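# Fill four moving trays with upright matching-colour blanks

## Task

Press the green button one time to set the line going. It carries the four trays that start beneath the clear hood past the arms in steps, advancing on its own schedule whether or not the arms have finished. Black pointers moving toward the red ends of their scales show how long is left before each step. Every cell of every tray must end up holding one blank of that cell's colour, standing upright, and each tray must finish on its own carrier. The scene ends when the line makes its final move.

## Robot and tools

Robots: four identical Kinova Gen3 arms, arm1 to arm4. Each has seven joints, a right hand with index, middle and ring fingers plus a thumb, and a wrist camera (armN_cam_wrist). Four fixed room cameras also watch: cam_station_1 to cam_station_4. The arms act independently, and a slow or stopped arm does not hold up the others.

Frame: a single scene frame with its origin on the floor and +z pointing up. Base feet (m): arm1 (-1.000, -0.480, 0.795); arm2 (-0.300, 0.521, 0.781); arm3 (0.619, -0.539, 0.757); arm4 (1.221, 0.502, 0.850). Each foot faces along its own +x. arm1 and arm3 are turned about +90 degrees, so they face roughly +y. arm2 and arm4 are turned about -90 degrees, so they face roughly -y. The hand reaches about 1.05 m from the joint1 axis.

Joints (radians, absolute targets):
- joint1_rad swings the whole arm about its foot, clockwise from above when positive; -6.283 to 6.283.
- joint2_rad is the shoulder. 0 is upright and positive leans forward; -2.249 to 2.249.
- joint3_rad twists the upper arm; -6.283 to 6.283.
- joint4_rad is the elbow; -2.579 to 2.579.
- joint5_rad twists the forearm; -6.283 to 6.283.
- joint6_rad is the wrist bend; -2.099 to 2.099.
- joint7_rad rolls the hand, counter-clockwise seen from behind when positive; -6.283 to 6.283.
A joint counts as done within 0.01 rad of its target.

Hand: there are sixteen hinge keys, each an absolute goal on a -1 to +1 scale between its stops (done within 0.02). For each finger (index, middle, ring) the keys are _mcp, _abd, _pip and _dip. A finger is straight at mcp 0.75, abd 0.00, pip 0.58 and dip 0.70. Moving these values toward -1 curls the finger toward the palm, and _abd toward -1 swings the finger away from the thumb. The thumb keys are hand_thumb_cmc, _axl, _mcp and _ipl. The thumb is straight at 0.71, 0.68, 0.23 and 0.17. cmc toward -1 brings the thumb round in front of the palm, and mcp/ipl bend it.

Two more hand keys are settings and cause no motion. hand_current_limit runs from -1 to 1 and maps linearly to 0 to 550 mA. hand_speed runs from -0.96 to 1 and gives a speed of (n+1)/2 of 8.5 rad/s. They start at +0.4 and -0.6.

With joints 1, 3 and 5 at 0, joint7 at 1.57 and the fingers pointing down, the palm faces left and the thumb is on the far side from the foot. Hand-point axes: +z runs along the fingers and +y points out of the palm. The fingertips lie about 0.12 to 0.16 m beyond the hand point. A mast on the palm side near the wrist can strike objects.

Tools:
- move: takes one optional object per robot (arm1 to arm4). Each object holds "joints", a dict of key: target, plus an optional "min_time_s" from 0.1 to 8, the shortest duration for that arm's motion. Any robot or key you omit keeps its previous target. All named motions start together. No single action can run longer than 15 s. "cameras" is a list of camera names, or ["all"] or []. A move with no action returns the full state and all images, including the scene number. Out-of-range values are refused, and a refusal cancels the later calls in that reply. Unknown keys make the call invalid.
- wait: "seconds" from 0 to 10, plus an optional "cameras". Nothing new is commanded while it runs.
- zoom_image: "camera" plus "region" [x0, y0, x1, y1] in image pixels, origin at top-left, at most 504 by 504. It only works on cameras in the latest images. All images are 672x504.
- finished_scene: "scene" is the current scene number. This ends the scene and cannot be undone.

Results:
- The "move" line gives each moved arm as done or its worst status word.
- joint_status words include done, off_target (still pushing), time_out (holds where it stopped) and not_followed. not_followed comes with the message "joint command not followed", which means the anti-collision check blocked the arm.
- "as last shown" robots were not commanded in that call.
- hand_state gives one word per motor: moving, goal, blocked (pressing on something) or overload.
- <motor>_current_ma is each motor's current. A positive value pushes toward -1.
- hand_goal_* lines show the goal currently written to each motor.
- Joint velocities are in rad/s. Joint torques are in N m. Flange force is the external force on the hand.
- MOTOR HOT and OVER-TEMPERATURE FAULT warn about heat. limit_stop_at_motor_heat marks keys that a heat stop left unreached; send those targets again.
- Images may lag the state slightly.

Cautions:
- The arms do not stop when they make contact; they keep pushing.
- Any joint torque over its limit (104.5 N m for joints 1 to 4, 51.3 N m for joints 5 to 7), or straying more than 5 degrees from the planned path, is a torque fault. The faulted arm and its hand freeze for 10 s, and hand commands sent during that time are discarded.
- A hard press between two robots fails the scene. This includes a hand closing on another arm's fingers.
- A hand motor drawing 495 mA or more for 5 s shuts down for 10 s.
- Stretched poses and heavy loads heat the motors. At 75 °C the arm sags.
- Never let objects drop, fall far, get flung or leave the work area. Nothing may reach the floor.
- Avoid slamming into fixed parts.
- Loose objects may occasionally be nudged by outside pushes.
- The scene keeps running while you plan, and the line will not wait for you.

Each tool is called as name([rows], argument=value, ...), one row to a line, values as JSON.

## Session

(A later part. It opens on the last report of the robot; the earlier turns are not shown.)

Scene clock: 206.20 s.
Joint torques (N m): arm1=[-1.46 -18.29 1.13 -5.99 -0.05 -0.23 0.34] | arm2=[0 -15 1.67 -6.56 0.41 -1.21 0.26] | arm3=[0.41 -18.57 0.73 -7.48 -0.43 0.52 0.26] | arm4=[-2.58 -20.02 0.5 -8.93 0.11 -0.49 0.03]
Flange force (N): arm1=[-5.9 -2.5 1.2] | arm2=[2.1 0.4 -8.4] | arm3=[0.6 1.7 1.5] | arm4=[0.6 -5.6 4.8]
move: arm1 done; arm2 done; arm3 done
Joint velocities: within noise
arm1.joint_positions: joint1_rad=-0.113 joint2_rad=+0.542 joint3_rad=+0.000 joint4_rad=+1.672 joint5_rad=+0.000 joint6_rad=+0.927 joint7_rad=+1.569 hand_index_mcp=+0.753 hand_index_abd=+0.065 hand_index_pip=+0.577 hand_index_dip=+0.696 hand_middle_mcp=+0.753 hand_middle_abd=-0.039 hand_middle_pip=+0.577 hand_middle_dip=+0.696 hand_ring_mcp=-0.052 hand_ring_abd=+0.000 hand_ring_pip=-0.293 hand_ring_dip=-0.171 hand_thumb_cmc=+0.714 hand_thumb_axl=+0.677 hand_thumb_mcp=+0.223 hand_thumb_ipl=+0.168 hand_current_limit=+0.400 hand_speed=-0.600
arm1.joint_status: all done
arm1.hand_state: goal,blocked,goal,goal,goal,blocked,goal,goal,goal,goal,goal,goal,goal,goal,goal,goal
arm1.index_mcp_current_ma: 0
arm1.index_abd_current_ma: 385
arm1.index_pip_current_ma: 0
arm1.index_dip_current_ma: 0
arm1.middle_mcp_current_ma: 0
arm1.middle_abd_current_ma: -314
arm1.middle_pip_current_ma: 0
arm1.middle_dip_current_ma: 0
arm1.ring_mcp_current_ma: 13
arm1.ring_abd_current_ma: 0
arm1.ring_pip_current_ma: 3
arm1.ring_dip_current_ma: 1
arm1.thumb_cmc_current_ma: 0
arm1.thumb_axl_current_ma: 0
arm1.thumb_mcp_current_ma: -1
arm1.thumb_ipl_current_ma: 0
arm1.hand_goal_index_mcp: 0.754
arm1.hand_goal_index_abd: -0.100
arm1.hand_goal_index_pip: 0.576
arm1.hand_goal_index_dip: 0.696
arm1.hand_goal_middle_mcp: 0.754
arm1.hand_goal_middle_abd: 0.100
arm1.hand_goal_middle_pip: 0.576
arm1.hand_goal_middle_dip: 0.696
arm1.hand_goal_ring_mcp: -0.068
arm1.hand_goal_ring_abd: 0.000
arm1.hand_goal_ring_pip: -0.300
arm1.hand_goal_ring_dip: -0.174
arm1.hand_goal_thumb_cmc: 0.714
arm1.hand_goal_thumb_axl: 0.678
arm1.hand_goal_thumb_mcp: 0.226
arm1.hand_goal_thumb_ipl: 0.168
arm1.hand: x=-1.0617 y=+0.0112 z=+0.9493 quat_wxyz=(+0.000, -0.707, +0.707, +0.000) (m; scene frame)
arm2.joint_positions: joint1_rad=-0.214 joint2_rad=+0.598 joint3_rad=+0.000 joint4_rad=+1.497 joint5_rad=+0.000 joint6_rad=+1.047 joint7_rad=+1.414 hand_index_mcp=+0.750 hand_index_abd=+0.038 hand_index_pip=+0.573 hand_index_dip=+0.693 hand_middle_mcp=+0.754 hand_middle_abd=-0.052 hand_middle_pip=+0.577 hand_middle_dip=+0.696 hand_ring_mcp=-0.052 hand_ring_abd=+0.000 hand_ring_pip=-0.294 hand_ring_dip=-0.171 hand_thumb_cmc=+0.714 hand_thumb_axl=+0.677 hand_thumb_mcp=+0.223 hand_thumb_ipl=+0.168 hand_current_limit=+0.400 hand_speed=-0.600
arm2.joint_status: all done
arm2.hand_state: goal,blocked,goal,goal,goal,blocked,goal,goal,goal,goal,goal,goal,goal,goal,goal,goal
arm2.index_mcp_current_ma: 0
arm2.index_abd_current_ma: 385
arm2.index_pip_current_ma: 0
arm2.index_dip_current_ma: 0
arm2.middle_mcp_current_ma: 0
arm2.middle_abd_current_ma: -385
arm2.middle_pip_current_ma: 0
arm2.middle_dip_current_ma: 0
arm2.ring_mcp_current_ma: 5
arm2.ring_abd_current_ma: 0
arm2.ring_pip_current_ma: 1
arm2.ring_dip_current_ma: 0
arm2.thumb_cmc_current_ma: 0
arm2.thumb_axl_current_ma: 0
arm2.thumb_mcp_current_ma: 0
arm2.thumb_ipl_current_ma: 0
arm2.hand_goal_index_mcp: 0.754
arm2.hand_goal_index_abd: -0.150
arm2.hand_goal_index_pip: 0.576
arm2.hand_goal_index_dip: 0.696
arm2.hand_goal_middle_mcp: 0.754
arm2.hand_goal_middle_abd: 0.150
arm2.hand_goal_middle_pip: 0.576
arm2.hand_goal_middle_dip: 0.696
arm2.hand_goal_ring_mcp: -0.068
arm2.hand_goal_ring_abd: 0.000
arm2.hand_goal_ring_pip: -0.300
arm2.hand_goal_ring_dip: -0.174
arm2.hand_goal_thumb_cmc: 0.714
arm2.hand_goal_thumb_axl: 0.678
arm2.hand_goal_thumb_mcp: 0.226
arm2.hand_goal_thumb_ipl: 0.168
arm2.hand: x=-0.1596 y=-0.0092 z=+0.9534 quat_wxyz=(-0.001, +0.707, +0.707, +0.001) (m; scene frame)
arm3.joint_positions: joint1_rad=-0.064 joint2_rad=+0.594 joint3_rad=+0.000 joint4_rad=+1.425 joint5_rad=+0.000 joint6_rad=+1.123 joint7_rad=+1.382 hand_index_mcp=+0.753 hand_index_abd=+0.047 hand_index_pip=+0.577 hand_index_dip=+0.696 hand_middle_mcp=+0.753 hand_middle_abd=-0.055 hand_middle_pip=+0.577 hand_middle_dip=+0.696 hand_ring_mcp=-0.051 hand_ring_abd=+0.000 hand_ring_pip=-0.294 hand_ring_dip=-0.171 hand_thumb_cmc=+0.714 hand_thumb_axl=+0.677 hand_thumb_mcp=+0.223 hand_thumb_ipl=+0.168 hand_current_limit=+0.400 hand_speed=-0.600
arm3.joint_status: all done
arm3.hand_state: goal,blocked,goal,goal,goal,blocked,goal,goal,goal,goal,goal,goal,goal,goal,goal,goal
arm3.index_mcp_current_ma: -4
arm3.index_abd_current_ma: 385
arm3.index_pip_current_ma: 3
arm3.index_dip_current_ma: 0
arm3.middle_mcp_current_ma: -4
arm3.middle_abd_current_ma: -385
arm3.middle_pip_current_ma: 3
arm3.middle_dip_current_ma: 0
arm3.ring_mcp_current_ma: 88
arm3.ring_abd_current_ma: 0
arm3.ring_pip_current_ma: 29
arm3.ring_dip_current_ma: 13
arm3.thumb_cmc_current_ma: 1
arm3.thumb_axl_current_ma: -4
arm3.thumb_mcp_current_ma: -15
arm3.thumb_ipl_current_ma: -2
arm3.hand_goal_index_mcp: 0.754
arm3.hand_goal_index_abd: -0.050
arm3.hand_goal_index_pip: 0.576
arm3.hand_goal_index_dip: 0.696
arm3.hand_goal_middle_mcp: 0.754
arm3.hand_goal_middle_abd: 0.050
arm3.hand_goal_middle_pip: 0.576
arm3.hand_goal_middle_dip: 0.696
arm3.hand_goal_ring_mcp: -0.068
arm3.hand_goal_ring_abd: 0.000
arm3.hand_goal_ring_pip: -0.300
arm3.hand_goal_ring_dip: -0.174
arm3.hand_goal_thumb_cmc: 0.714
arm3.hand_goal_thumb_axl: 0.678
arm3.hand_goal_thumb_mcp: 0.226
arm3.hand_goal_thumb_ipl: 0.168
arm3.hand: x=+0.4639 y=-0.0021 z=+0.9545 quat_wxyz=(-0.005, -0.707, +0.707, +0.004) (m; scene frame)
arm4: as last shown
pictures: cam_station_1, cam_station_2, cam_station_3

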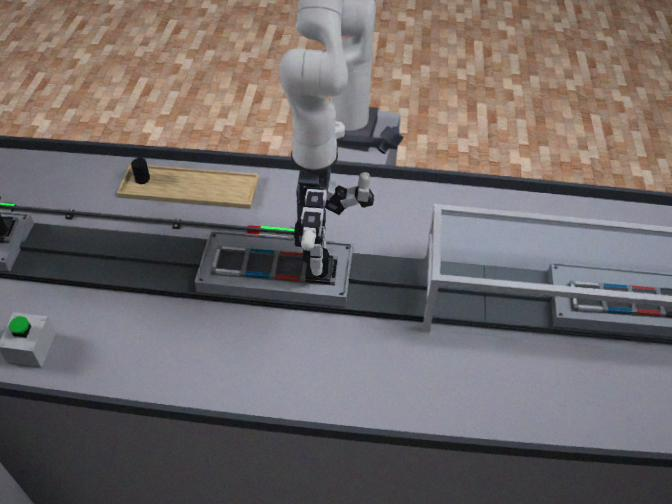

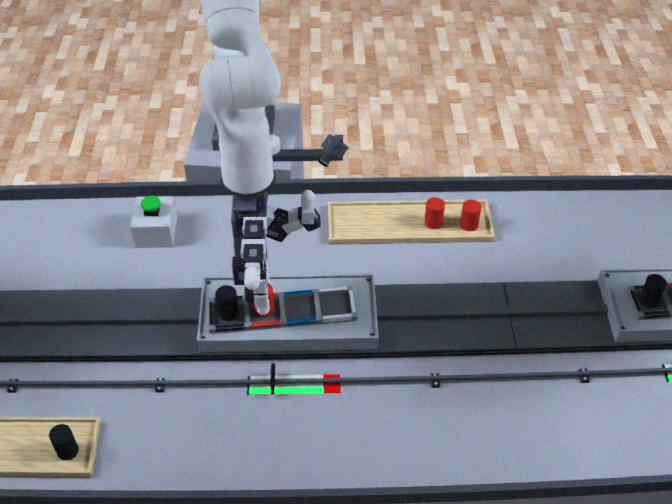

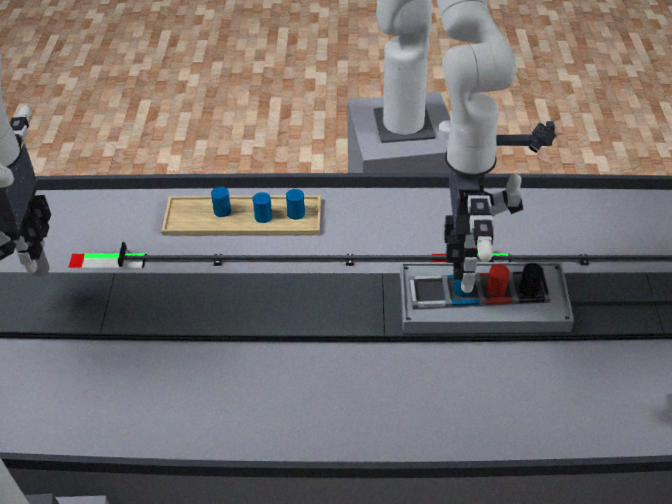

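move(arm1={"joints":{"hand_index_abd":0.15,"hand_middle_abd":-0.15}}, arm2={"joints":{"hand_index_abd":0.15,"hand_middle_abd":-0.15}}, arm3={"joints":{"hand_index_abd":0.15,"hand_middle_abd":-0.15}}, cameras=[])

move(arm1={"joints":{"joint2_rad":0.47152,"joint4_rad":1.58823,"joint6_rad":1.08184},"min_time_s":1.1}, arm2={"joints":{"joint2_rad":0.54431,"joint4_rad":1.41373,"joint6_rad":1.18355},"min_time_s":1.1}, arm3={"joints":{"joint2_rad":0.54841,"joint4_rad":1.33224,"joint6_rad":1.26094},"min_time_s":1.1}, cameras=["cam_station_1", "cam_station_2", "cam_station_3"])

zoom_image(camera="cam_station_1", region=[190, 185, 350, 305])

zoom_image(camera="cam_station_2", region=[200, 240, 400, 390])

zoom_image(camera="cam_station_3", region=[400, 220, 600, 370])

move(arm1={"joints":{"joint1_rad":1.00553,"joint2_rad":0.54801,"joint4_rad":1.40385,"joint6_rad":1.18973,"joint7_rad":2.68672},"min_time_s":2.2}, arm2={"joints":{"joint1_rad":-1.06086,"joint2_rad":0.40406,"joint4_rad":1.59541,"joint6_rad":1.14212,"joint7_rad":0.56654},"min_time_s":2.2}, arm3={"joints":{"joint1_rad":1.03701,"joint2_rad":0.4149,"joint4_rad":1.496,"joint6_rad":1.23069,"joint7_rad":2.4833},"min_time_s":2.4}, cameras=[])

move(arm1={"joints":{"joint2_rad":0.58851,"joint4_rad":1.47168,"joint6_rad":1.0814},"min_time_s":0.8}, arm2={"joints":{"joint2_rad":0.4486,"joint4_rad":1.667,"joint6_rad":1.02599},"min_time_s":0.8}, arm3={"joints":{"joint2_rad":0.45176,"joint4_rad":1.57473,"joint6_rad":1.1151},"min_time_s":0.8}, cameras=["arm1_cam_wrist", "arm2_cam_wrist", "arm3_cam_wrist"])

zoom_image(camera="arm1_cam_wrist", region=[180, 0, 480, 220])

zoom_image(camera="arm2_cam_wrist", region=[180, 0, 480, 220])

zoom_image(camera="arm3_cam_wrist", region=[180, 0, 480, 220])

Scene clock: 212.77 s.
Joint torques (N m): arm1=[-1.45 -17.72 1.03 -5.66 -0.02 -0.23 0.39] | arm2=[-0.29 -19.09 1.31 -7.21 0.06 0.06 0.33] | arm3=[0.5 -17.89 0.74 -7.19 -0.46 0.5 0.23] | arm4=[-2.61 -20 0.39 -8.95 0.1 -0.52 -0.02]
Flange force (N): arm1=[-5.9 -2.4 -0.1] | arm2=[-1.6 0.4 0.8] | arm3=[1.0 1.8 0.2] | arm4=[0.7 -5.8 4.7]
move: arm1 done; arm2 done; arm3 done
Joint velocities: within noise
arm1.joint_positions: joint1_rad=-0.113 joint2_rad=+0.542 joint3_rad=+0.000 joint4_rad=+1.672 joint5_rad=+0.000 joint6_rad=+0.927 joint7_rad=+1.569 hand_index_mcp=+0.753 hand_index_abd=+0.147 hand_index_pip=+0.577 hand_index_dip=+0.696 hand_middle_mcp=+0.753 hand_middle_abd=-0.146 hand_middle_pip=+0.577 hand_middle_dip=+0.696 hand_ring_mcp=-0.052 hand_ring_abd=+0.000 hand_ring_pip=-0.293 hand_ring_dip=-0.171 hand_thumb_cmc=+0.714 hand_thumb_axl=+0.677 hand_thumb_mcp=+0.223 hand_thumb_ipl=+0.168 hand_current_limit=+0.400 hand_speed=-0.600
arm1.joint_status: all done
arm1.hand_state: goal,goal,goal,goal,goal,goal,goal,goal,goal,goal,goal,goal,goal,goal,goal,goal
arm1.index_mcp_current_ma: 0
arm1.index_abd_current_ma: -1
arm1.index_pip_current_ma: 0
arm1.index_dip_current_ma: 0
arm1.middle_mcp_current_ma: 0
arm1.middle_abd_current_ma: 1
arm1.middle_pip_current_ma: 0
arm1.middle_dip_current_ma: 0
arm1.ring_mcp_current_ma: 13
arm1.ring_abd_current_ma: 0
arm1.ring_pip_current_ma: 3
arm1.ring_dip_current_ma: 1
arm1.thumb_cmc_current_ma: 0
arm1.thumb_axl_current_ma: 0
arm1.thumb_mcp_current_ma: -1
arm1.thumb_ipl_current_ma: 0
arm1.hand_goal_index_mcp: 0.754
arm1.hand_goal_index_abd: 0.150
arm1.hand_goal_index_pip: 0.576
arm1.hand_goal_index_dip: 0.696
arm1.hand_goal_middle_mcp: 0.754
arm1.hand_goal_middle_abd: -0.150
arm1.hand_goal_middle_pip: 0.576
arm1.hand_goal_middle_dip: 0.696
arm1.hand_goal_ring_mcp: -0.068
arm1.hand_goal_ring_abd: 0.000
arm1.hand_goal_ring_pip: -0.300
arm1.hand_goal_ring_dip: -0.174
arm1.hand_goal_thumb_cmc: 0.714
arm1.hand_goal_thumb_axl: 0.678
arm1.hand_goal_thumb_mcp: 0.226
arm1.hand_goal_thumb_ipl: 0.168
arm1.hand: x=-1.0617 y=+0.0112 z=+0.9493 quat_wxyz=(+0.000, -0.707, +0.707, +0.000) (m; scene frame)
arm2.joint_positions: joint1_rad=-0.214 joint2_rad=+0.598 joint3_rad=+0.000 joint4_rad=+1.497 joint5_rad=+0.000 joint6_rad=+1.047 joint7_rad=+1.414 hand_index_mcp=+0.750 hand_index_abd=+0.146 hand_index_pip=+0.573 hand_index_dip=+0.693 hand_middle_mcp=+0.754 hand_middle_abd=-0.147 hand_middle_pip=+0.577 hand_middle_dip=+0.696 hand_ring_mcp=-0.052 hand_ring_abd=+0.000 hand_ring_pip=-0.294 hand_ring_dip=-0.171 hand_thumb_cmc=+0.714 hand_thumb_axl=+0.677 hand_thumb_mcp=+0.223 hand_thumb_ipl=+0.168 hand_current_limit=+0.400 hand_speed=-0.600
arm2.joint_status: all done
arm2.hand_state: goal,goal,goal,goal,goal,goal,goal,goal,goal,goal,goal,goal,goal,goal,goal,goal
arm2.index_mcp_current_ma: 0
arm2.index_abd_current_ma: 0
arm2.index_pip_current_ma: 0
arm2.index_dip_current_ma: 0
arm2.middle_mcp_current_ma: 0
arm2.middle_abd_current_ma: 0
arm2.middle_pip_current_ma: 0
arm2.middle_dip_current_ma: 0
arm2.ring_mcp_current_ma: 5
arm2.ring_abd_current_ma: 0
arm2.ring_pip_current_ma: 1
arm2.ring_dip_current_ma: 0
arm2.thumb_cmc_current_ma: 0
arm2.thumb_axl_current_ma: 0
arm2.thumb_mcp_current_ma: 0
arm2.thumb_ipl_current_ma: 0
arm2.hand_goal_index_mcp: 0.754
arm2.hand_goal_index_abd: 0.150
arm2.hand_goal_index_pip: 0.576
arm2.hand_goal_index_dip: 0.696
arm2.hand_goal_middle_mcp: 0.754
arm2.hand_goal_middle_abd: -0.150
arm2.hand_goal_middle_pip: 0.576
arm2.hand_goal_middle_dip: 0.696
arm2.hand_goal_ring_mcp: -0.068
arm2.hand_goal_ring_abd: 0.000
arm2.hand_goal_ring_pip: -0.300
arm2.hand_goal_ring_dip: -0.174
arm2.hand_goal_thumb_cmc: 0.714
arm2.hand_goal_thumb_axl: 0.678
arm2.hand_goal_thumb_mcp: 0.226
arm2.hand_goal_thumb_ipl: 0.168
arm2.hand: x=-0.1596 y=-0.0091 z=+0.9533 quat_wxyz=(-0.001, +0.707, +0.707, +0.001) (m; scene frame)
arm3.joint_positions: joint1_rad=-0.064 joint2_rad=+0.594 joint3_rad=+0.000 joint4_rad=+1.425 joint5_rad=+0.000 joint6_rad=+1.123 joint7_rad=+1.382 hand_index_mcp=+0.753 hand_index_abd=+0.146 hand_index_pip=+0.577 hand_index_dip=+0.696 hand_middle_mcp=+0.753 hand_middle_abd=-0.146 hand_middle_pip=+0.577 hand_middle_dip=+0.696 hand_ring_mcp=-0.051 hand_ring_abd=+0.000 hand_ring_pip=-0.294 hand_ring_dip=-0.171 hand_thumb_cmc=+0.714 hand_thumb_axl=+0.677 hand_thumb_mcp=+0.223 hand_thumb_ipl=+0.168 hand_current_limit=+0.400 hand_speed=-0.600
arm3.joint_status: all done
arm3.hand_state: goal,goal,goal,goal,goal,goal,goal,goal,goal,goal,goal,goal,goal,goal,goal,goal
arm3.index_mcp_current_ma: -4
arm3.index_abd_current_ma: -15
arm3.index_pip_current_ma: 3
arm3.index_dip_current_ma: 0
arm3.middle_mcp_current_ma: -4
arm3.middle_abd_current_ma: 16
arm3.middle_pip_current_ma: 3
arm3.middle_dip_current_ma: 0
arm3.ring_mcp_current_ma: 88
arm3.ring_abd_current_ma: 0
arm3.ring_pip_current_ma: 29
arm3.ring_dip_current_ma: 13
arm3.thumb_cmc_current_ma: 1
arm3.thumb_axl_current_ma: -4
arm3.thumb_mcp_current_ma: -15
arm3.thumb_ipl_current_ma: -2
arm3.hand_goal_index_mcp: 0.754
arm3.hand_goal_index_abd: 0.150
arm3.hand_goal_index_pip: 0.576
arm3.hand_goal_index_dip: 0.696
arm3.hand_goal_middle_mcp: 0.754
arm3.hand_goal_middle_abd: -0.150
arm3.hand_goal_middle_pip: 0.576
arm3.hand_goal_middle_dip: 0.696
arm3.hand_goal_ring_mcp: -0.068
arm3.hand_goal_ring_abd: 0.000
arm3.hand_goal_ring_pip: -0.300
arm3.hand_goal_ring_dip: -0.174
arm3.hand_goal_thumb_cmc: 0.714
arm3.hand_goal_thumb_axl: 0.678
arm3.hand_goal_thumb_mcp: 0.226
arm3.hand_goal_thumb_ipl: 0.168
arm3.hand: x=+0.4639 y=-0.0021 z=+0.9545 quat_wxyz=(-0.005, -0.707, +0.707, +0.004) (m; scene frame)
arm4: as last shown
pictures: none
No camera images: "cameras" was empty.

Scene clock: 214.17 s.
Joint torques (N m): arm1=[-1.44 -17.11 1.09 -6.38 -0.06 -0.23 0.39] | arm2=[-0.3 -18.73 1.26 -7.77 0.03 0.08 0.29] | arm3=[0.48 -17.59 0.84 -7.54 -0.41 0.55 0.21] | arm4=[-2.6 -20 0.45 -8.93 0.08 -0.48 0.02]
Flange force (N): arm1=[-5.7 -2.1 -0.9] | arm2=[-1.5 0.4 0.7] | arm3=[0.7 1.8 0.3] | arm4=[0.7 -5.6 4.8]
move: arm1 done; arm2 done; arm3 done
Joint velocities: within noise
arm1.joint_positions: joint1_rad=-0.113 joint2_rad=+0.472 joint3_rad=+0.000 joint4_rad=+1.588 joint5_rad=+0.000 joint6_rad=+1.082 joint7_rad=+1.569 hand_index_mcp=+0.753 hand_index_abd=+0.147 hand_index_pip=+0.577 hand_index_dip=+0.696 hand_middle_mcp=+0.753 hand_middle_abd=-0.146 hand_middle_pip=+0.577 hand_middle_dip=+0.696 hand_ring_mcp=-0.052 hand_ring_abd=+0.000 hand_ring_pip=-0.293 hand_ring_dip=-0.171 hand_thumb_cmc=+0.714 hand_thumb_axl=+0.677 hand_thumb_mcp=+0.223 hand_thumb_ipl=+0.168 hand_current_limit=+0.400 hand_speed=-0.600
arm1.joint_status: all done
arm1.hand_state: goal,goal,goal,goal,goal,goal,goal,goal,goal,goal,goal,goal,goal,goal,goal,goal
arm1.index_mcp_current_ma: 0
arm1.index_abd_current_ma: -1
arm1.index_pip_current_ma: 0
arm1.index_dip_current_ma: 0
arm1.middle_mcp_current_ma: 0
arm1.middle_abd_current_ma: 1
arm1.middle_pip_current_ma: 0
arm1.middle_dip_current_ma: 0
arm1.ring_mcp_current_ma: 13
arm1.ring_abd_current_ma: 0
arm1.ring_pip_current_ma: 3
arm1.ring_dip_current_ma: 1
arm1.thumb_cmc_current_ma: 0
arm1.thumb_axl_current_ma: 0
arm1.thumb_mcp_current_ma: -1
arm1.thumb_ipl_current_ma: 0
arm1.hand_goal_index_mcp: 0.754
arm1.hand_goal_index_abd: 0.150
arm1.hand_goal_index_pip: 0.576
arm1.hand_goal_index_dip: 0.696
arm1.hand_goal_middle_mcp: 0.754
arm1.hand_goal_middle_abd: -0.150
arm1.hand_goal_middle_pip: 0.576
arm1.hand_goal_middle_dip: 0.696
arm1.hand_goal_ring_mcp: -0.068
arm1.hand_goal_ring_abd: 0.000
arm1.hand_goal_ring_pip: -0.300
arm1.hand_goal_ring_dip: -0.174
arm1.hand_goal_thumb_cmc: 0.714
arm1.hand_goal_thumb_axl: 0.678
arm1.hand_goal_thumb_mcp: 0.226
arm1.hand_goal_thumb_ipl: 0.168
arm1.hand: x=-1.0617 y=+0.0112 z=+1.0048 quat_wxyz=(+0.000, -0.707, +0.707, +0.000) (m; scene frame)
arm2.joint_positions: joint1_rad=-0.214 joint2_rad=+0.544 joint3_rad=+0.000 joint4_rad=+1.414 joint5_rad=+0.000 joint6_rad=+1.184 joint7_rad=+1.414 hand_index_mcp=+0.750 hand_index_abd=+0.146 hand_index_pip=+0.573 hand_index_dip=+0.693 hand_middle_mcp=+0.754 hand_middle_abd=-0.147 hand_middle_pip=+0.577 hand_middle_dip=+0.696 hand_ring_mcp=-0.052 hand_ring_abd=+0.000 hand_ring_pip=-0.294 hand_ring_dip=-0.171 hand_thumb_cmc=+0.714 hand_thumb_axl=+0.677 hand_thumb_mcp=+0.223 hand_thumb_ipl=+0.168 hand_current_limit=+0.400 hand_speed=-0.600
arm2.joint_status: all done
arm2.hand_state: goal,goal,goal,goal,goal,goal,goal,goal,goal,goal,goal,goal,goal,goal,goal,goal
arm2.index_mcp_current_ma: 0
arm2.index_abd_current_ma: 0
arm2.index_pip_current_ma: 0
arm2.index_dip_current_ma: 0
arm2.middle_mcp_current_ma: 0
arm2.middle_abd_current_ma: 0
arm2.middle_pip_current_ma: 0
arm2.middle_dip_current_ma: 0
arm2.ring_mcp_current_ma: 5
arm2.ring_abd_current_ma: 0
arm2.ring_pip_current_ma: 1
arm2.ring_dip_current_ma: 0
arm2.thumb_cmc_current_ma: 0
arm2.thumb_axl_current_ma: 0
arm2.thumb_mcp_current_ma: 0
arm2.thumb_ipl_current_ma: 0
arm2.hand_goal_index_mcp: 0.754
arm2.hand_goal_index_abd: 0.150
arm2.hand_goal_index_pip: 0.576
arm2.hand_goal_index_dip: 0.696
arm2.hand_goal_middle_mcp: 0.754
arm2.hand_goal_middle_abd: -0.150
arm2.hand_goal_middle_pip: 0.576
arm2.hand_goal_middle_dip: 0.696
arm2.hand_goal_ring_mcp: -0.068
arm2.hand_goal_ring_abd: 0.000
arm2.hand_goal_ring_pip: -0.300
arm2.hand_goal_ring_dip: -0.174
arm2.hand_goal_thumb_cmc: 0.714
arm2.hand_goal_thumb_axl: 0.678
arm2.hand_goal_thumb_mcp: 0.226
arm2.hand_goal_thumb_ipl: 0.168
arm2.hand: x=-0.1596 y=-0.0093 z=+1.0040 quat_wxyz=(-0.001, +0.707, +0.707, +0.001) (m; scene frame)
arm3.joint_positions: joint1_rad=-0.064 joint2_rad=+0.548 joint3_rad=+0.000 joint4_rad=+1.332 joint5_rad=+0.000 joint6_rad=+1.261 joint7_rad=+1.382 hand_index_mcp=+0.753 hand_index_abd=+0.146 hand_index_pip=+0.577 hand_index_dip=+0.696 hand_middle_mcp=+0.753 hand_middle_abd=-0.146 hand_middle_pip=+0.577 hand_middle_dip=+0.696 hand_ring_mcp=-0.051 hand_ring_abd=+0.000 hand_ring_pip=-0.294 hand_ring_dip=-0.171 hand_thumb_cmc=+0.714 hand_thumb_axl=+0.677 hand_thumb_mcp=+0.223 hand_thumb_ipl=+0.168 hand_current_limit=+0.400 hand_speed=-0.600
arm3.joint_status: all done
arm3.hand_state: goal,goal,goal,goal,goal,goal,goal,goal,goal,goal,goal,goal,goal,goal,goal,goal
arm3.index_mcp_current_ma: -4
arm3.index_abd_current_ma: -15
arm3.index_pip_current_ma: 3
arm3.index_dip_current_ma: 0
arm3.middle_mcp_current_ma: -4
arm3.middle_abd_current_ma: 16
arm3.middle_pip_current_ma: 3
arm3.middle_dip_current_ma: 0
arm3.ring_mcp_current_ma: 88
arm3.ring_abd_current_ma: 0
arm3.ring_pip_current_ma: 29
arm3.ring_dip_current_ma: 13
arm3.thumb_cmc_current_ma: 1
arm3.thumb_axl_current_ma: -4
arm3.thumb_mcp_current_ma: -16
arm3.thumb_ipl_current_ma: -2
arm3.hand_goal_index_mcp: 0.754
arm3.hand_goal_index_abd: 0.150
arm3.hand_goal_index_pip: 0.576
arm3.hand_goal_index_dip: 0.696
arm3.hand_goal_middle_mcp: 0.754
arm3.hand_goal_middle_abd: -0.150
arm3.hand_goal_middle_pip: 0.576
arm3.hand_goal_middle_dip: 0.696
arm3.hand_goal_ring_mcp: -0.068
arm3.hand_goal_ring_abd: 0.000
arm3.hand_goal_ring_pip: -0.300
arm3.hand_goal_ring_dip: -0.174
arm3.hand_goal_thumb_cmc: 0.714
arm3.hand_goal_thumb_axl: 0.678
arm3.hand_goal_thumb_mcp: 0.226
arm3.hand_goal_thumb_ipl: 0.168
arm3.hand: x=+0.4646 y=-0.0020 z=+1.0049 quat_wxyz=(-0.005, -0.707, +0.707, +0.004) (m; scene frame)
arm4: as last shown
pictures: cam_station_1, cam_station_2, cam_station_3

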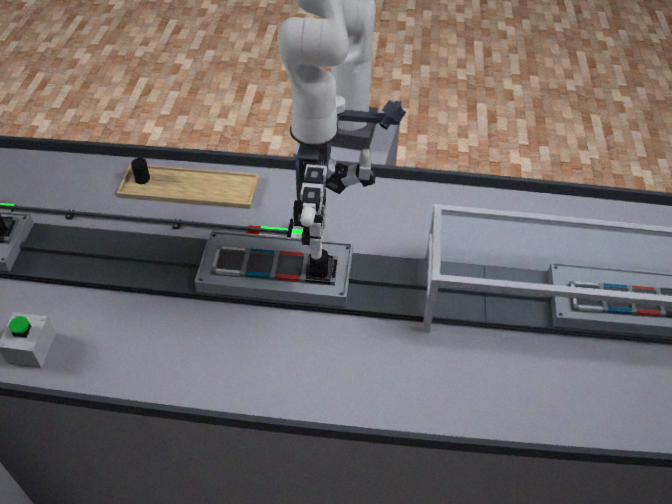

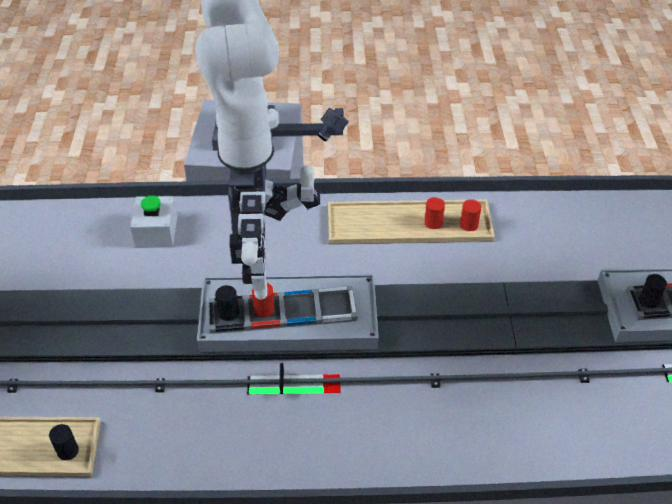

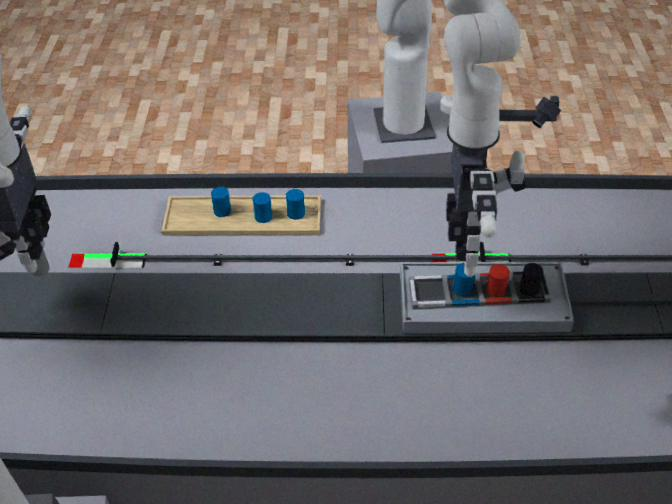

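Scaled by 3.150.

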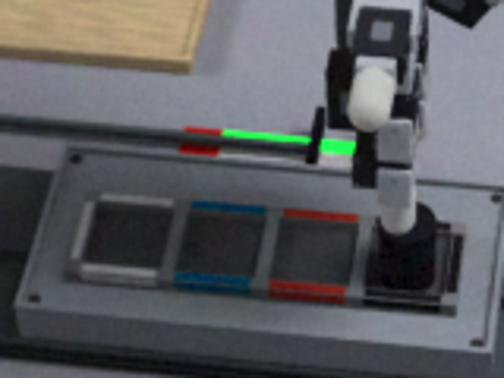

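Scaled by 2.520.

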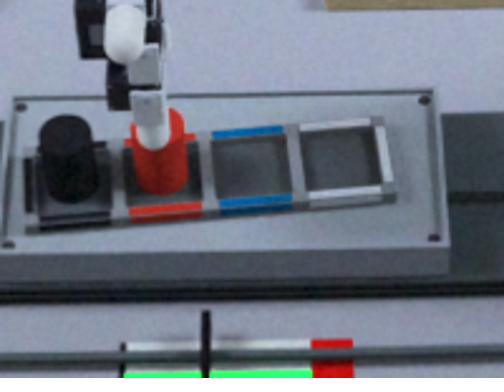

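Scaled by 2.520.

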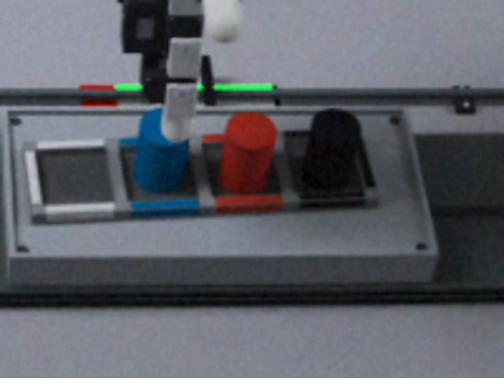

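Scene clock: 216.87 s.
Joint torques (N m): arm1=[-1.59 -18.77 1.13 -6.78 -0.02 -0.09 0.33] | arm2=[-0.26 -16.29 1.26 -7.58 0.12 0.02 0.29] | arm3=[0.59 -15.39 0.83 -7.34 -0.39 0.69 0.18] | arm4=[-2.58 -20.02 0.45 -8.92 0.03 -0.46 0.02]
Flange force (N): arm1=[-0.4 -6.5 -0.8] | arm2=[-0.7 2.1 0.6] | arm3=[-1.5 1.4 0.5] | arm4=[0.6 -5.6 4.9]
move: arm1 done; arm2 done; arm3 done
Joint velocities: within noise
arm1.joint_positions: joint1_rad=+1.006 joint2_rad=+0.548 joint3_rad=+0.000 joint4_rad=+1.404 joint5_rad=+0.000 joint6_rad=+1.190 joint7_rad=+2.687 hand_index_mcp=+0.753 hand_index_abd=+0.147 hand_index_pip=+0.577 hand_index_dip=+0.696 hand_middle_mcp=+0.753 hand_middle_abd=-0.146 hand_middle_pip=+0.577 hand_middle_dip=+0.696 hand_ring_mcp=-0.052 hand_ring_abd=+0.000 hand_ring_pip=-0.293 hand_ring_dip=-0.171 hand_thumb_cmc=+0.714 hand_thumb_axl=+0.677 hand_thumb_mcp=+0.223 hand_thumb_ipl=+0.168 hand_current_limit=+0.400 hand_speed=-0.600
arm1.joint_status: all done
arm1.hand_state: goal,goal,goal,goal,goal,goal,goal,goal,goal,goal,goal,goal,goal,goal,goal,goal
arm1.index_mcp_current_ma: 0
arm1.index_abd_current_ma: -1
arm1.index_pip_current_ma: 0
arm1.index_dip_current_ma: 0
arm1.middle_mcp_current_ma: 0
arm1.middle_abd_current_ma: 1
arm1.middle_pip_current_ma: 0
arm1.middle_dip_current_ma: 0
arm1.ring_mcp_current_ma: 13
arm1.ring_abd_current_ma: 0
arm1.ring_pip_current_ma: 3
arm1.ring_dip_current_ma: 1
arm1.thumb_cmc_current_ma: 0
arm1.thumb_axl_current_ma: 0
arm1.thumb_mcp_current_ma: -1
arm1.thumb_ipl_current_ma: 0
arm1.hand_goal_index_mcp: 0.754
arm1.hand_goal_index_abd: 0.150
arm1.hand_goal_index_pip: 0.576
arm1.hand_goal_index_dip: 0.696
arm1.hand_goal_middle_mcp: 0.754
arm1.hand_goal_middle_abd: -0.150
arm1.hand_goal_middle_pip: 0.576
arm1.hand_goal_middle_dip: 0.696
arm1.hand_goal_ring_mcp: -0.068
arm1.hand_goal_ring_abd: 0.000
arm1.hand_goal_ring_pip: -0.300
arm1.hand_goal_ring_dip: -0.174
arm1.hand_goal_thumb_cmc: 0.714
arm1.hand_goal_thumb_axl: 0.678
arm1.hand_goal_thumb_mcp: 0.226
arm1.hand_goal_thumb_ipl: 0.168
arm1.hand: x=-0.6155 y=-0.2552 z=+1.0201 quat_wxyz=(+0.000, -0.707, +0.707, +0.000) (m; scene frame)
arm2.joint_positions: joint1_rad=-1.061 joint2_rad=+0.404 joint3_rad=+0.000 joint4_rad=+1.595 joint5_rad=+0.000 joint6_rad=+1.142 joint7_rad=+0.567 hand_index_mcp=+0.750 hand_index_abd=+0.146 hand_index_pip=+0.573 hand_index_dip=+0.693 hand_middle_mcp=+0.754 hand_middle_abd=-0.147 hand_middle_pip=+0.577 hand_middle_dip=+0.696 hand_ring_mcp=-0.052 hand_ring_abd=+0.000 hand_ring_pip=-0.294 hand_ring_dip=-0.171 hand_thumb_cmc=+0.714 hand_thumb_axl=+0.677 hand_thumb_mcp=+0.223 hand_thumb_ipl=+0.168 hand_current_limit=+0.400 hand_speed=-0.600
arm2.joint_status: all done
arm2.hand_state: goal,goal,goal,goal,goal,goal,goal,goal,goal,goal,goal,goal,goal,goal,goal,goal
arm2.index_mcp_current_ma: 0
arm2.index_abd_current_ma: 0
arm2.index_pip_current_ma: 0
arm2.index_dip_current_ma: 0
arm2.middle_mcp_current_ma: 0
arm2.middle_abd_current_ma: 0
arm2.middle_pip_current_ma: 0
arm2.middle_dip_current_ma: 0
arm2.ring_mcp_current_ma: 5
arm2.ring_abd_current_ma: 0
arm2.ring_pip_current_ma: 1
arm2.ring_dip_current_ma: 0
arm2.thumb_cmc_current_ma: 0
arm2.thumb_axl_current_ma: 0
arm2.thumb_mcp_current_ma: 0
arm2.thumb_ipl_current_ma: 0
arm2.hand_goal_index_mcp: 0.754
arm2.hand_goal_index_abd: 0.150
arm2.hand_goal_index_pip: 0.576
arm2.hand_goal_index_dip: 0.696
arm2.hand_goal_middle_mcp: 0.754
arm2.hand_goal_middle_abd: -0.150
arm2.hand_goal_middle_pip: 0.576
arm2.hand_goal_middle_dip: 0.696
arm2.hand_goal_ring_mcp: -0.068
arm2.hand_goal_ring_abd: 0.000
arm2.hand_goal_ring_pip: -0.300
arm2.hand_goal_ring_dip: -0.174
arm2.hand_goal_thumb_cmc: 0.714
arm2.hand_goal_thumb_axl: 0.678
arm2.hand_goal_thumb_mcp: 0.226
arm2.hand_goal_thumb_ipl: 0.168
arm2.hand: x=+0.1528 y=+0.2340 z=+1.0197 quat_wxyz=(-0.001, +0.707, +0.707, +0.001) (m; scene frame)
arm3.joint_positions: joint1_rad=+1.037 joint2_rad=+0.415 joint3_rad=+0.000 joint4_rad=+1.496 joint5_rad=+0.000 joint6_rad=+1.231 joint7_rad=+2.483 hand_index_mcp=+0.753 hand_index_abd=+0.146 hand_index_pip=+0.577 hand_index_dip=+0.696 hand_middle_mcp=+0.753 hand_middle_abd=-0.146 hand_middle_pip=+0.577 hand_middle_dip=+0.696 hand_ring_mcp=-0.051 hand_ring_abd=+0.000 hand_ring_pip=-0.294 hand_ring_dip=-0.171 hand_thumb_cmc=+0.714 hand_thumb_axl=+0.677 hand_thumb_mcp=+0.223 hand_thumb_ipl=+0.168 hand_current_limit=+0.400 hand_speed=-0.600
arm3.joint_status: all done
arm3.hand_state: goal,goal,goal,goal,goal,goal,goal,goal,goal,goal,goal,goal,goal,goal,goal,goal
arm3.index_mcp_current_ma: -4
arm3.index_abd_current_ma: -15
arm3.index_pip_current_ma: 3
arm3.index_dip_current_ma: 0
arm3.middle_mcp_current_ma: -4
arm3.middle_abd_current_ma: 16
arm3.middle_pip_current_ma: 3
arm3.middle_dip_current_ma: 0
arm3.ring_mcp_current_ma: 88
arm3.ring_abd_current_ma: 0
arm3.ring_pip_current_ma: 29
arm3.ring_dip_current_ma: 13
arm3.thumb_cmc_current_ma: 1
arm3.thumb_axl_current_ma: -4
arm3.thumb_mcp_current_ma: -16
arm3.thumb_ipl_current_ma: -2
arm3.hand_goal_index_mcp: 0.754
arm3.hand_goal_index_abd: 0.150
arm3.hand_goal_index_pip: 0.576
arm3.hand_goal_index_dip: 0.696
arm3.hand_goal_middle_mcp: 0.754
arm3.hand_goal_middle_abd: -0.150
arm3.hand_goal_middle_pip: 0.576
arm3.hand_goal_middle_dip: 0.696
arm3.hand_goal_ring_mcp: -0.068
arm3.hand_goal_ring_abd: 0.000
arm3.hand_goal_ring_pip: -0.300
arm3.hand_goal_ring_dip: -0.174
arm3.hand_goal_thumb_cmc: 0.714
arm3.hand_goal_thumb_axl: 0.678
arm3.hand_goal_thumb_mcp: 0.226
arm3.hand_goal_thumb_ipl: 0.168
arm3.hand: x=+0.9215 y=-0.2507 z=+1.0163 quat_wxyz=(-0.005, -0.707, +0.707, +0.004) (m; scene frame)
arm4: as last shown
pictures: none
No camera images: "cameras" was empty.

Scene clock: 217.97 s.
Joint torques (N m): arm1=[-1.51 -19.02 1.07 -6.35 0.01 -0.08 0.39] | arm2=[-0.36 -16.61 1.26 -7.23 0.15 -0.01 0.29] | arm3=[0.57 -15.56 0.83 -6.95 -0.39 0.66 0.2] | arm4=[-2.65 -20.01 0.43 -8.86 0.09 -0.52 0.04]
Flange force (N): arm1=[-0.5 -6.4 -0.4] | arm2=[-0.8 1.5 1.0] | arm3=[-1.4 1.5 0.3] | arm4=[0.3 -5.7 4.6]
move: arm1 done; arm2 done; arm3 done
Joint velocities: within noise
arm1.joint_positions: joint1_rad=+1.006 joint2_rad=+0.589 joint3_rad=+0.000 joint4_rad=+1.472 joint5_rad=+0.000 joint6_rad=+1.081 joint7_rad=+2.687 hand_index_mcp=+0.753 hand_index_abd=+0.147 hand_index_pip=+0.577 hand_index_dip=+0.696 hand_middle_mcp=+0.753 hand_middle_abd=-0.146 hand_middle_pip=+0.577 hand_middle_dip=+0.696 hand_ring_mcp=-0.052 hand_ring_abd=+0.000 hand_ring_pip=-0.293 hand_ring_dip=-0.171 hand_thumb_cmc=+0.714 hand_thumb_axl=+0.677 hand_thumb_mcp=+0.223 hand_thumb_ipl=+0.168 hand_current_limit=+0.400 hand_speed=-0.600
arm1.joint_status: all done
arm1.hand_state: goal,goal,goal,goal,goal,goal,goal,goal,goal,goal,goal,goal,goal,goal,goal,goal
arm1.index_mcp_current_ma: 0
arm1.index_abd_current_ma: -1
arm1.index_pip_current_ma: 0
arm1.index_dip_current_ma: 0
arm1.middle_mcp_current_ma: 0
arm1.middle_abd_current_ma: 1
arm1.middle_pip_current_ma: 0
arm1.middle_dip_current_ma: 0
arm1.ring_mcp_current_ma: 13
arm1.ring_abd_current_ma: 0
arm1.ring_pip_current_ma: 3
arm1.ring_dip_current_ma: 1
arm1.thumb_cmc_current_ma: 0
arm1.thumb_axl_current_ma: 0
arm1.thumb_mcp_current_ma: -1
arm1.thumb_ipl_current_ma: 0
arm1.hand_goal_index_mcp: 0.754
arm1.hand_goal_index_abd: 0.150
arm1.hand_goal_index_pip: 0.576
arm1.hand_goal_index_dip: 0.696
arm1.hand_goal_middle_mcp: 0.754
arm1.hand_goal_middle_abd: -0.150
arm1.hand_goal_middle_pip: 0.576
arm1.hand_goal_middle_dip: 0.696
arm1.hand_goal_ring_mcp: -0.068
arm1.hand_goal_ring_abd: 0.000
arm1.hand_goal_ring_pip: -0.300
arm1.hand_goal_ring_dip: -0.174
arm1.hand_goal_thumb_cmc: 0.714
arm1.hand_goal_thumb_axl: 0.678
arm1.hand_goal_thumb_mcp: 0.226
arm1.hand_goal_thumb_ipl: 0.168
arm1.hand: x=-0.6155 y=-0.2553 z=+0.9801 quat_wxyz=(+0.000, -0.707, +0.707, +0.000) (m; scene frame)
arm2.joint_positions: joint1_rad=-1.061 joint2_rad=+0.449 joint3_rad=+0.000 joint4_rad=+1.667 joint5_rad=+0.000 joint6_rad=+1.026 joint7_rad=+0.567 hand_index_mcp=+0.750 hand_index_abd=+0.146 hand_index_pip=+0.573 hand_index_dip=+0.693 hand_middle_mcp=+0.754 hand_middle_abd=-0.147 hand_middle_pip=+0.577 hand_middle_dip=+0.696 hand_ring_mcp=-0.052 hand_ring_abd=+0.000 hand_ring_pip=-0.294 hand_ring_dip=-0.171 hand_thumb_cmc=+0.714 hand_thumb_axl=+0.677 hand_thumb_mcp=+0.223 hand_thumb_ipl=+0.168 hand_current_limit=+0.400 hand_speed=-0.600
arm2.joint_status: all done
arm2.hand_state: goal,goal,goal,goal,goal,goal,goal,goal,goal,goal,goal,goal,goal,goal,goal,goal
arm2.index_mcp_current_ma: 0
arm2.index_abd_current_ma: 0
arm2.index_pip_current_ma: 0
arm2.index_dip_current_ma: 0
arm2.middle_mcp_current_ma: 0
arm2.middle_abd_current_ma: 0
arm2.middle_pip_current_ma: 0
arm2.middle_dip_current_ma: 0
arm2.ring_mcp_current_ma: 5
arm2.ring_abd_current_ma: 0
arm2.ring_pip_current_ma: 1
arm2.ring_dip_current_ma: 0
arm2.thumb_cmc_current_ma: 0
arm2.thumb_axl_current_ma: 0
arm2.thumb_mcp_current_ma: 0
arm2.thumb_ipl_current_ma: 0
arm2.hand_goal_index_mcp: 0.754
arm2.hand_goal_index_abd: 0.150
arm2.hand_goal_index_pip: 0.576
arm2.hand_goal_index_dip: 0.696
arm2.hand_goal_middle_mcp: 0.754
arm2.hand_goal_middle_abd: -0.150
arm2.hand_goal_middle_pip: 0.576
arm2.hand_goal_middle_dip: 0.696
arm2.hand_goal_ring_mcp: -0.068
arm2.hand_goal_ring_abd: 0.000
arm2.hand_goal_ring_pip: -0.300
arm2.hand_goal_ring_dip: -0.174
arm2.hand_goal_thumb_cmc: 0.714
arm2.hand_goal_thumb_axl: 0.678
arm2.hand_goal_thumb_mcp: 0.226
arm2.hand_goal_thumb_ipl: 0.168
arm2.hand: x=+0.1528 y=+0.2341 z=+0.9797 quat_wxyz=(-0.001, +0.707, +0.707, +0.001) (m; scene frame)
arm3.joint_positions: joint1_rad=+1.037 joint2_rad=+0.452 joint3_rad=+0.000 joint4_rad=+1.575 joint5_rad=+0.000 joint6_rad=+1.115 joint7_rad=+2.483 hand_index_mcp=+0.753 hand_index_abd=+0.146 hand_index_pip=+0.577 hand_index_dip=+0.696 hand_middle_mcp=+0.753 hand_middle_abd=-0.146 hand_middle_pip=+0.577 hand_middle_dip=+0.696 hand_ring_mcp=-0.051 hand_ring_abd=+0.000 hand_ring_pip=-0.294 hand_ring_dip=-0.171 hand_thumb_cmc=+0.714 hand_thumb_axl=+0.677 hand_thumb_mcp=+0.223 hand_thumb_ipl=+0.168 hand_current_limit=+0.400 hand_speed=-0.600
arm3.joint_status: all done
arm3.hand_state: goal,goal,goal,goal,goal,goal,goal,goal,goal,goal,goal,goal,goal,goal,goal,goal
arm3.index_mcp_current_ma: -4
arm3.index_abd_current_ma: -15
arm3.index_pip_current_ma: 3
arm3.index_dip_current_ma: 0
arm3.middle_mcp_current_ma: -4
arm3.middle_abd_current_ma: 16
arm3.middle_pip_current_ma: 3
arm3.middle_dip_current_ma: 0
arm3.ring_mcp_current_ma: 88
arm3.ring_abd_current_ma: 0
arm3.ring_pip_current_ma: 29
arm3.ring_dip_current_ma: 13
arm3.thumb_cmc_current_ma: 1
arm3.thumb_axl_current_ma: -4
arm3.thumb_mcp_current_ma: -16
arm3.thumb_ipl_current_ma: -2
arm3.hand_goal_index_mcp: 0.754
arm3.hand_goal_index_abd: 0.150
arm3.hand_goal_index_pip: 0.576
arm3.hand_goal_index_dip: 0.696
arm3.hand_goal_middle_mcp: 0.754
arm3.hand_goal_middle_abd: -0.150
arm3.hand_goal_middle_pip: 0.576
arm3.hand_goal_middle_dip: 0.696
arm3.hand_goal_ring_mcp: -0.068
arm3.hand_goal_ring_abd: 0.000
arm3.hand_goal_ring_pip: -0.300
arm3.hand_goal_ring_dip: -0.174
arm3.hand_goal_thumb_cmc: 0.714
arm3.hand_goal_thumb_axl: 0.678
arm3.hand_goal_thumb_mcp: 0.226
arm3.hand_goal_thumb_ipl: 0.168
arm3.hand: x=+0.9210 y=-0.2507 z=+0.9763 quat_wxyz=(-0.005, -0.707, +0.707, +0.004) (m; scene frame)
arm4: as last shown
pictures: arm1_cam_wrist, arm2_cam_wrist, arm3_cam_wrist
camera_calibration:
arm1_cam_wrist: T_world_to_cam=[[-0.667707, 0.744374, 0.00864509, -0.200966], [0.538516, 0.474968, 0.695993, -0.271742], [0.513973, 0.469375, -0.717997, 1.26961], [0, 0, 0, 1]] pos_world=[-0.640392, -0.317259, 1.10244]
arm2_cam_wrist: T_world_to_cam=[[0.606516, -0.794443, -0.0316103, 0.166666], [-0.544493, -0.444006, 0.711608, -0.557274], [-0.579367, -0.41439, -0.701865, 1.00115], [0, 0, 0, 1]] pos_world=[0.175518, 0.299841, 1.1045]
arm3_cam_wrist: T_world_to_cam=[[-0.61802, 0.786089, 0.0107292, 0.792347], [0.517909, 0.396835, 0.75782, -1.1706], [0.591456, 0.473905, -0.652375, 0.335391], [0, 0, 0, 1]] pos_world=[0.897582, -0.317264, 1.0974]

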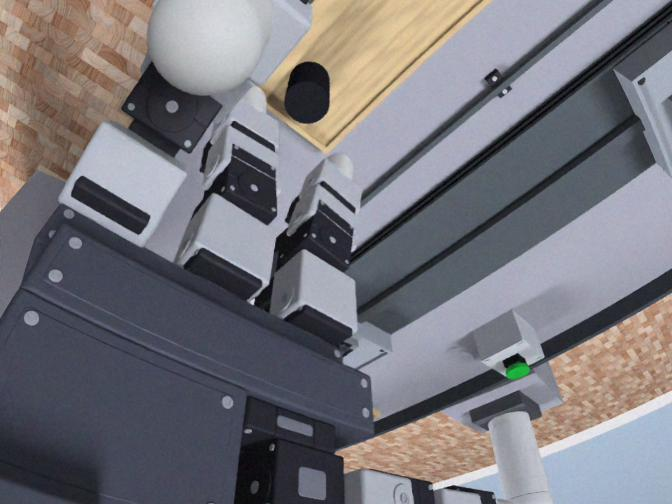

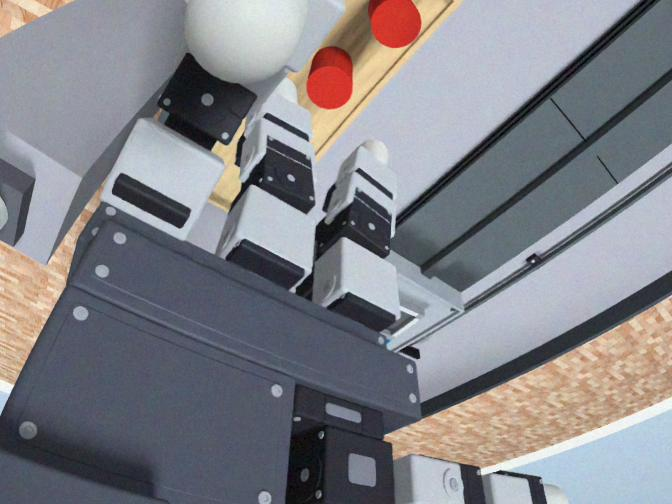

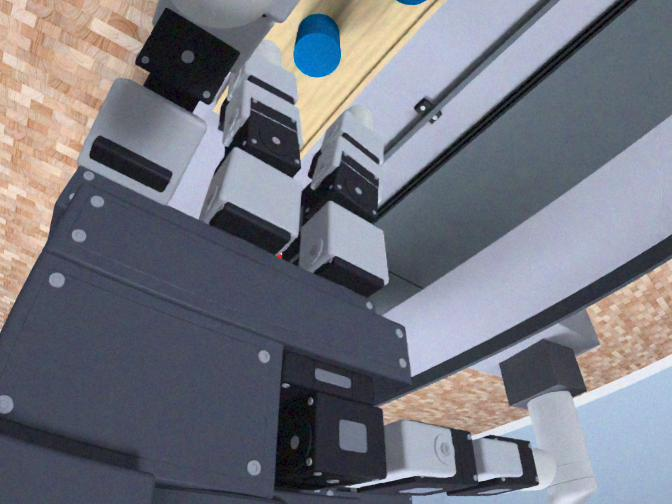

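Scaled by 1.680 from the camera's 672x504 image, which has a finer 960x720 frame.

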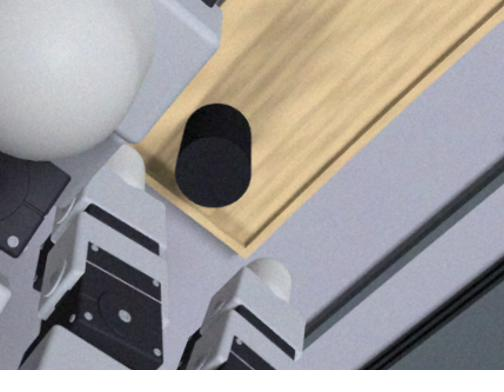

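Scaled by 1.680 from the camera's 672x504 image, which has a finer 960x720 frame.

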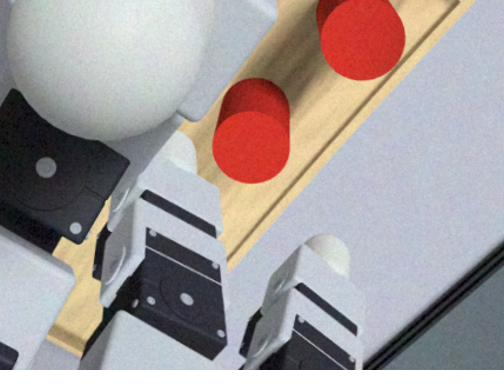

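Scaled by 1.680 from the camera's 672x504 image, which has a finer 960x720 frame.

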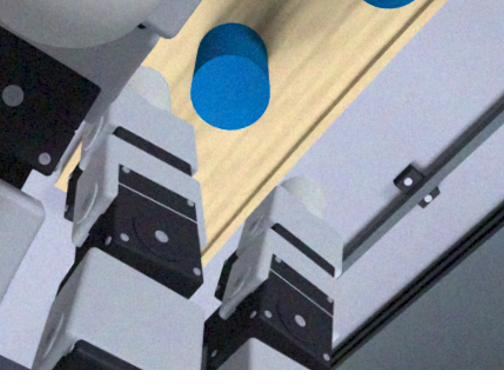

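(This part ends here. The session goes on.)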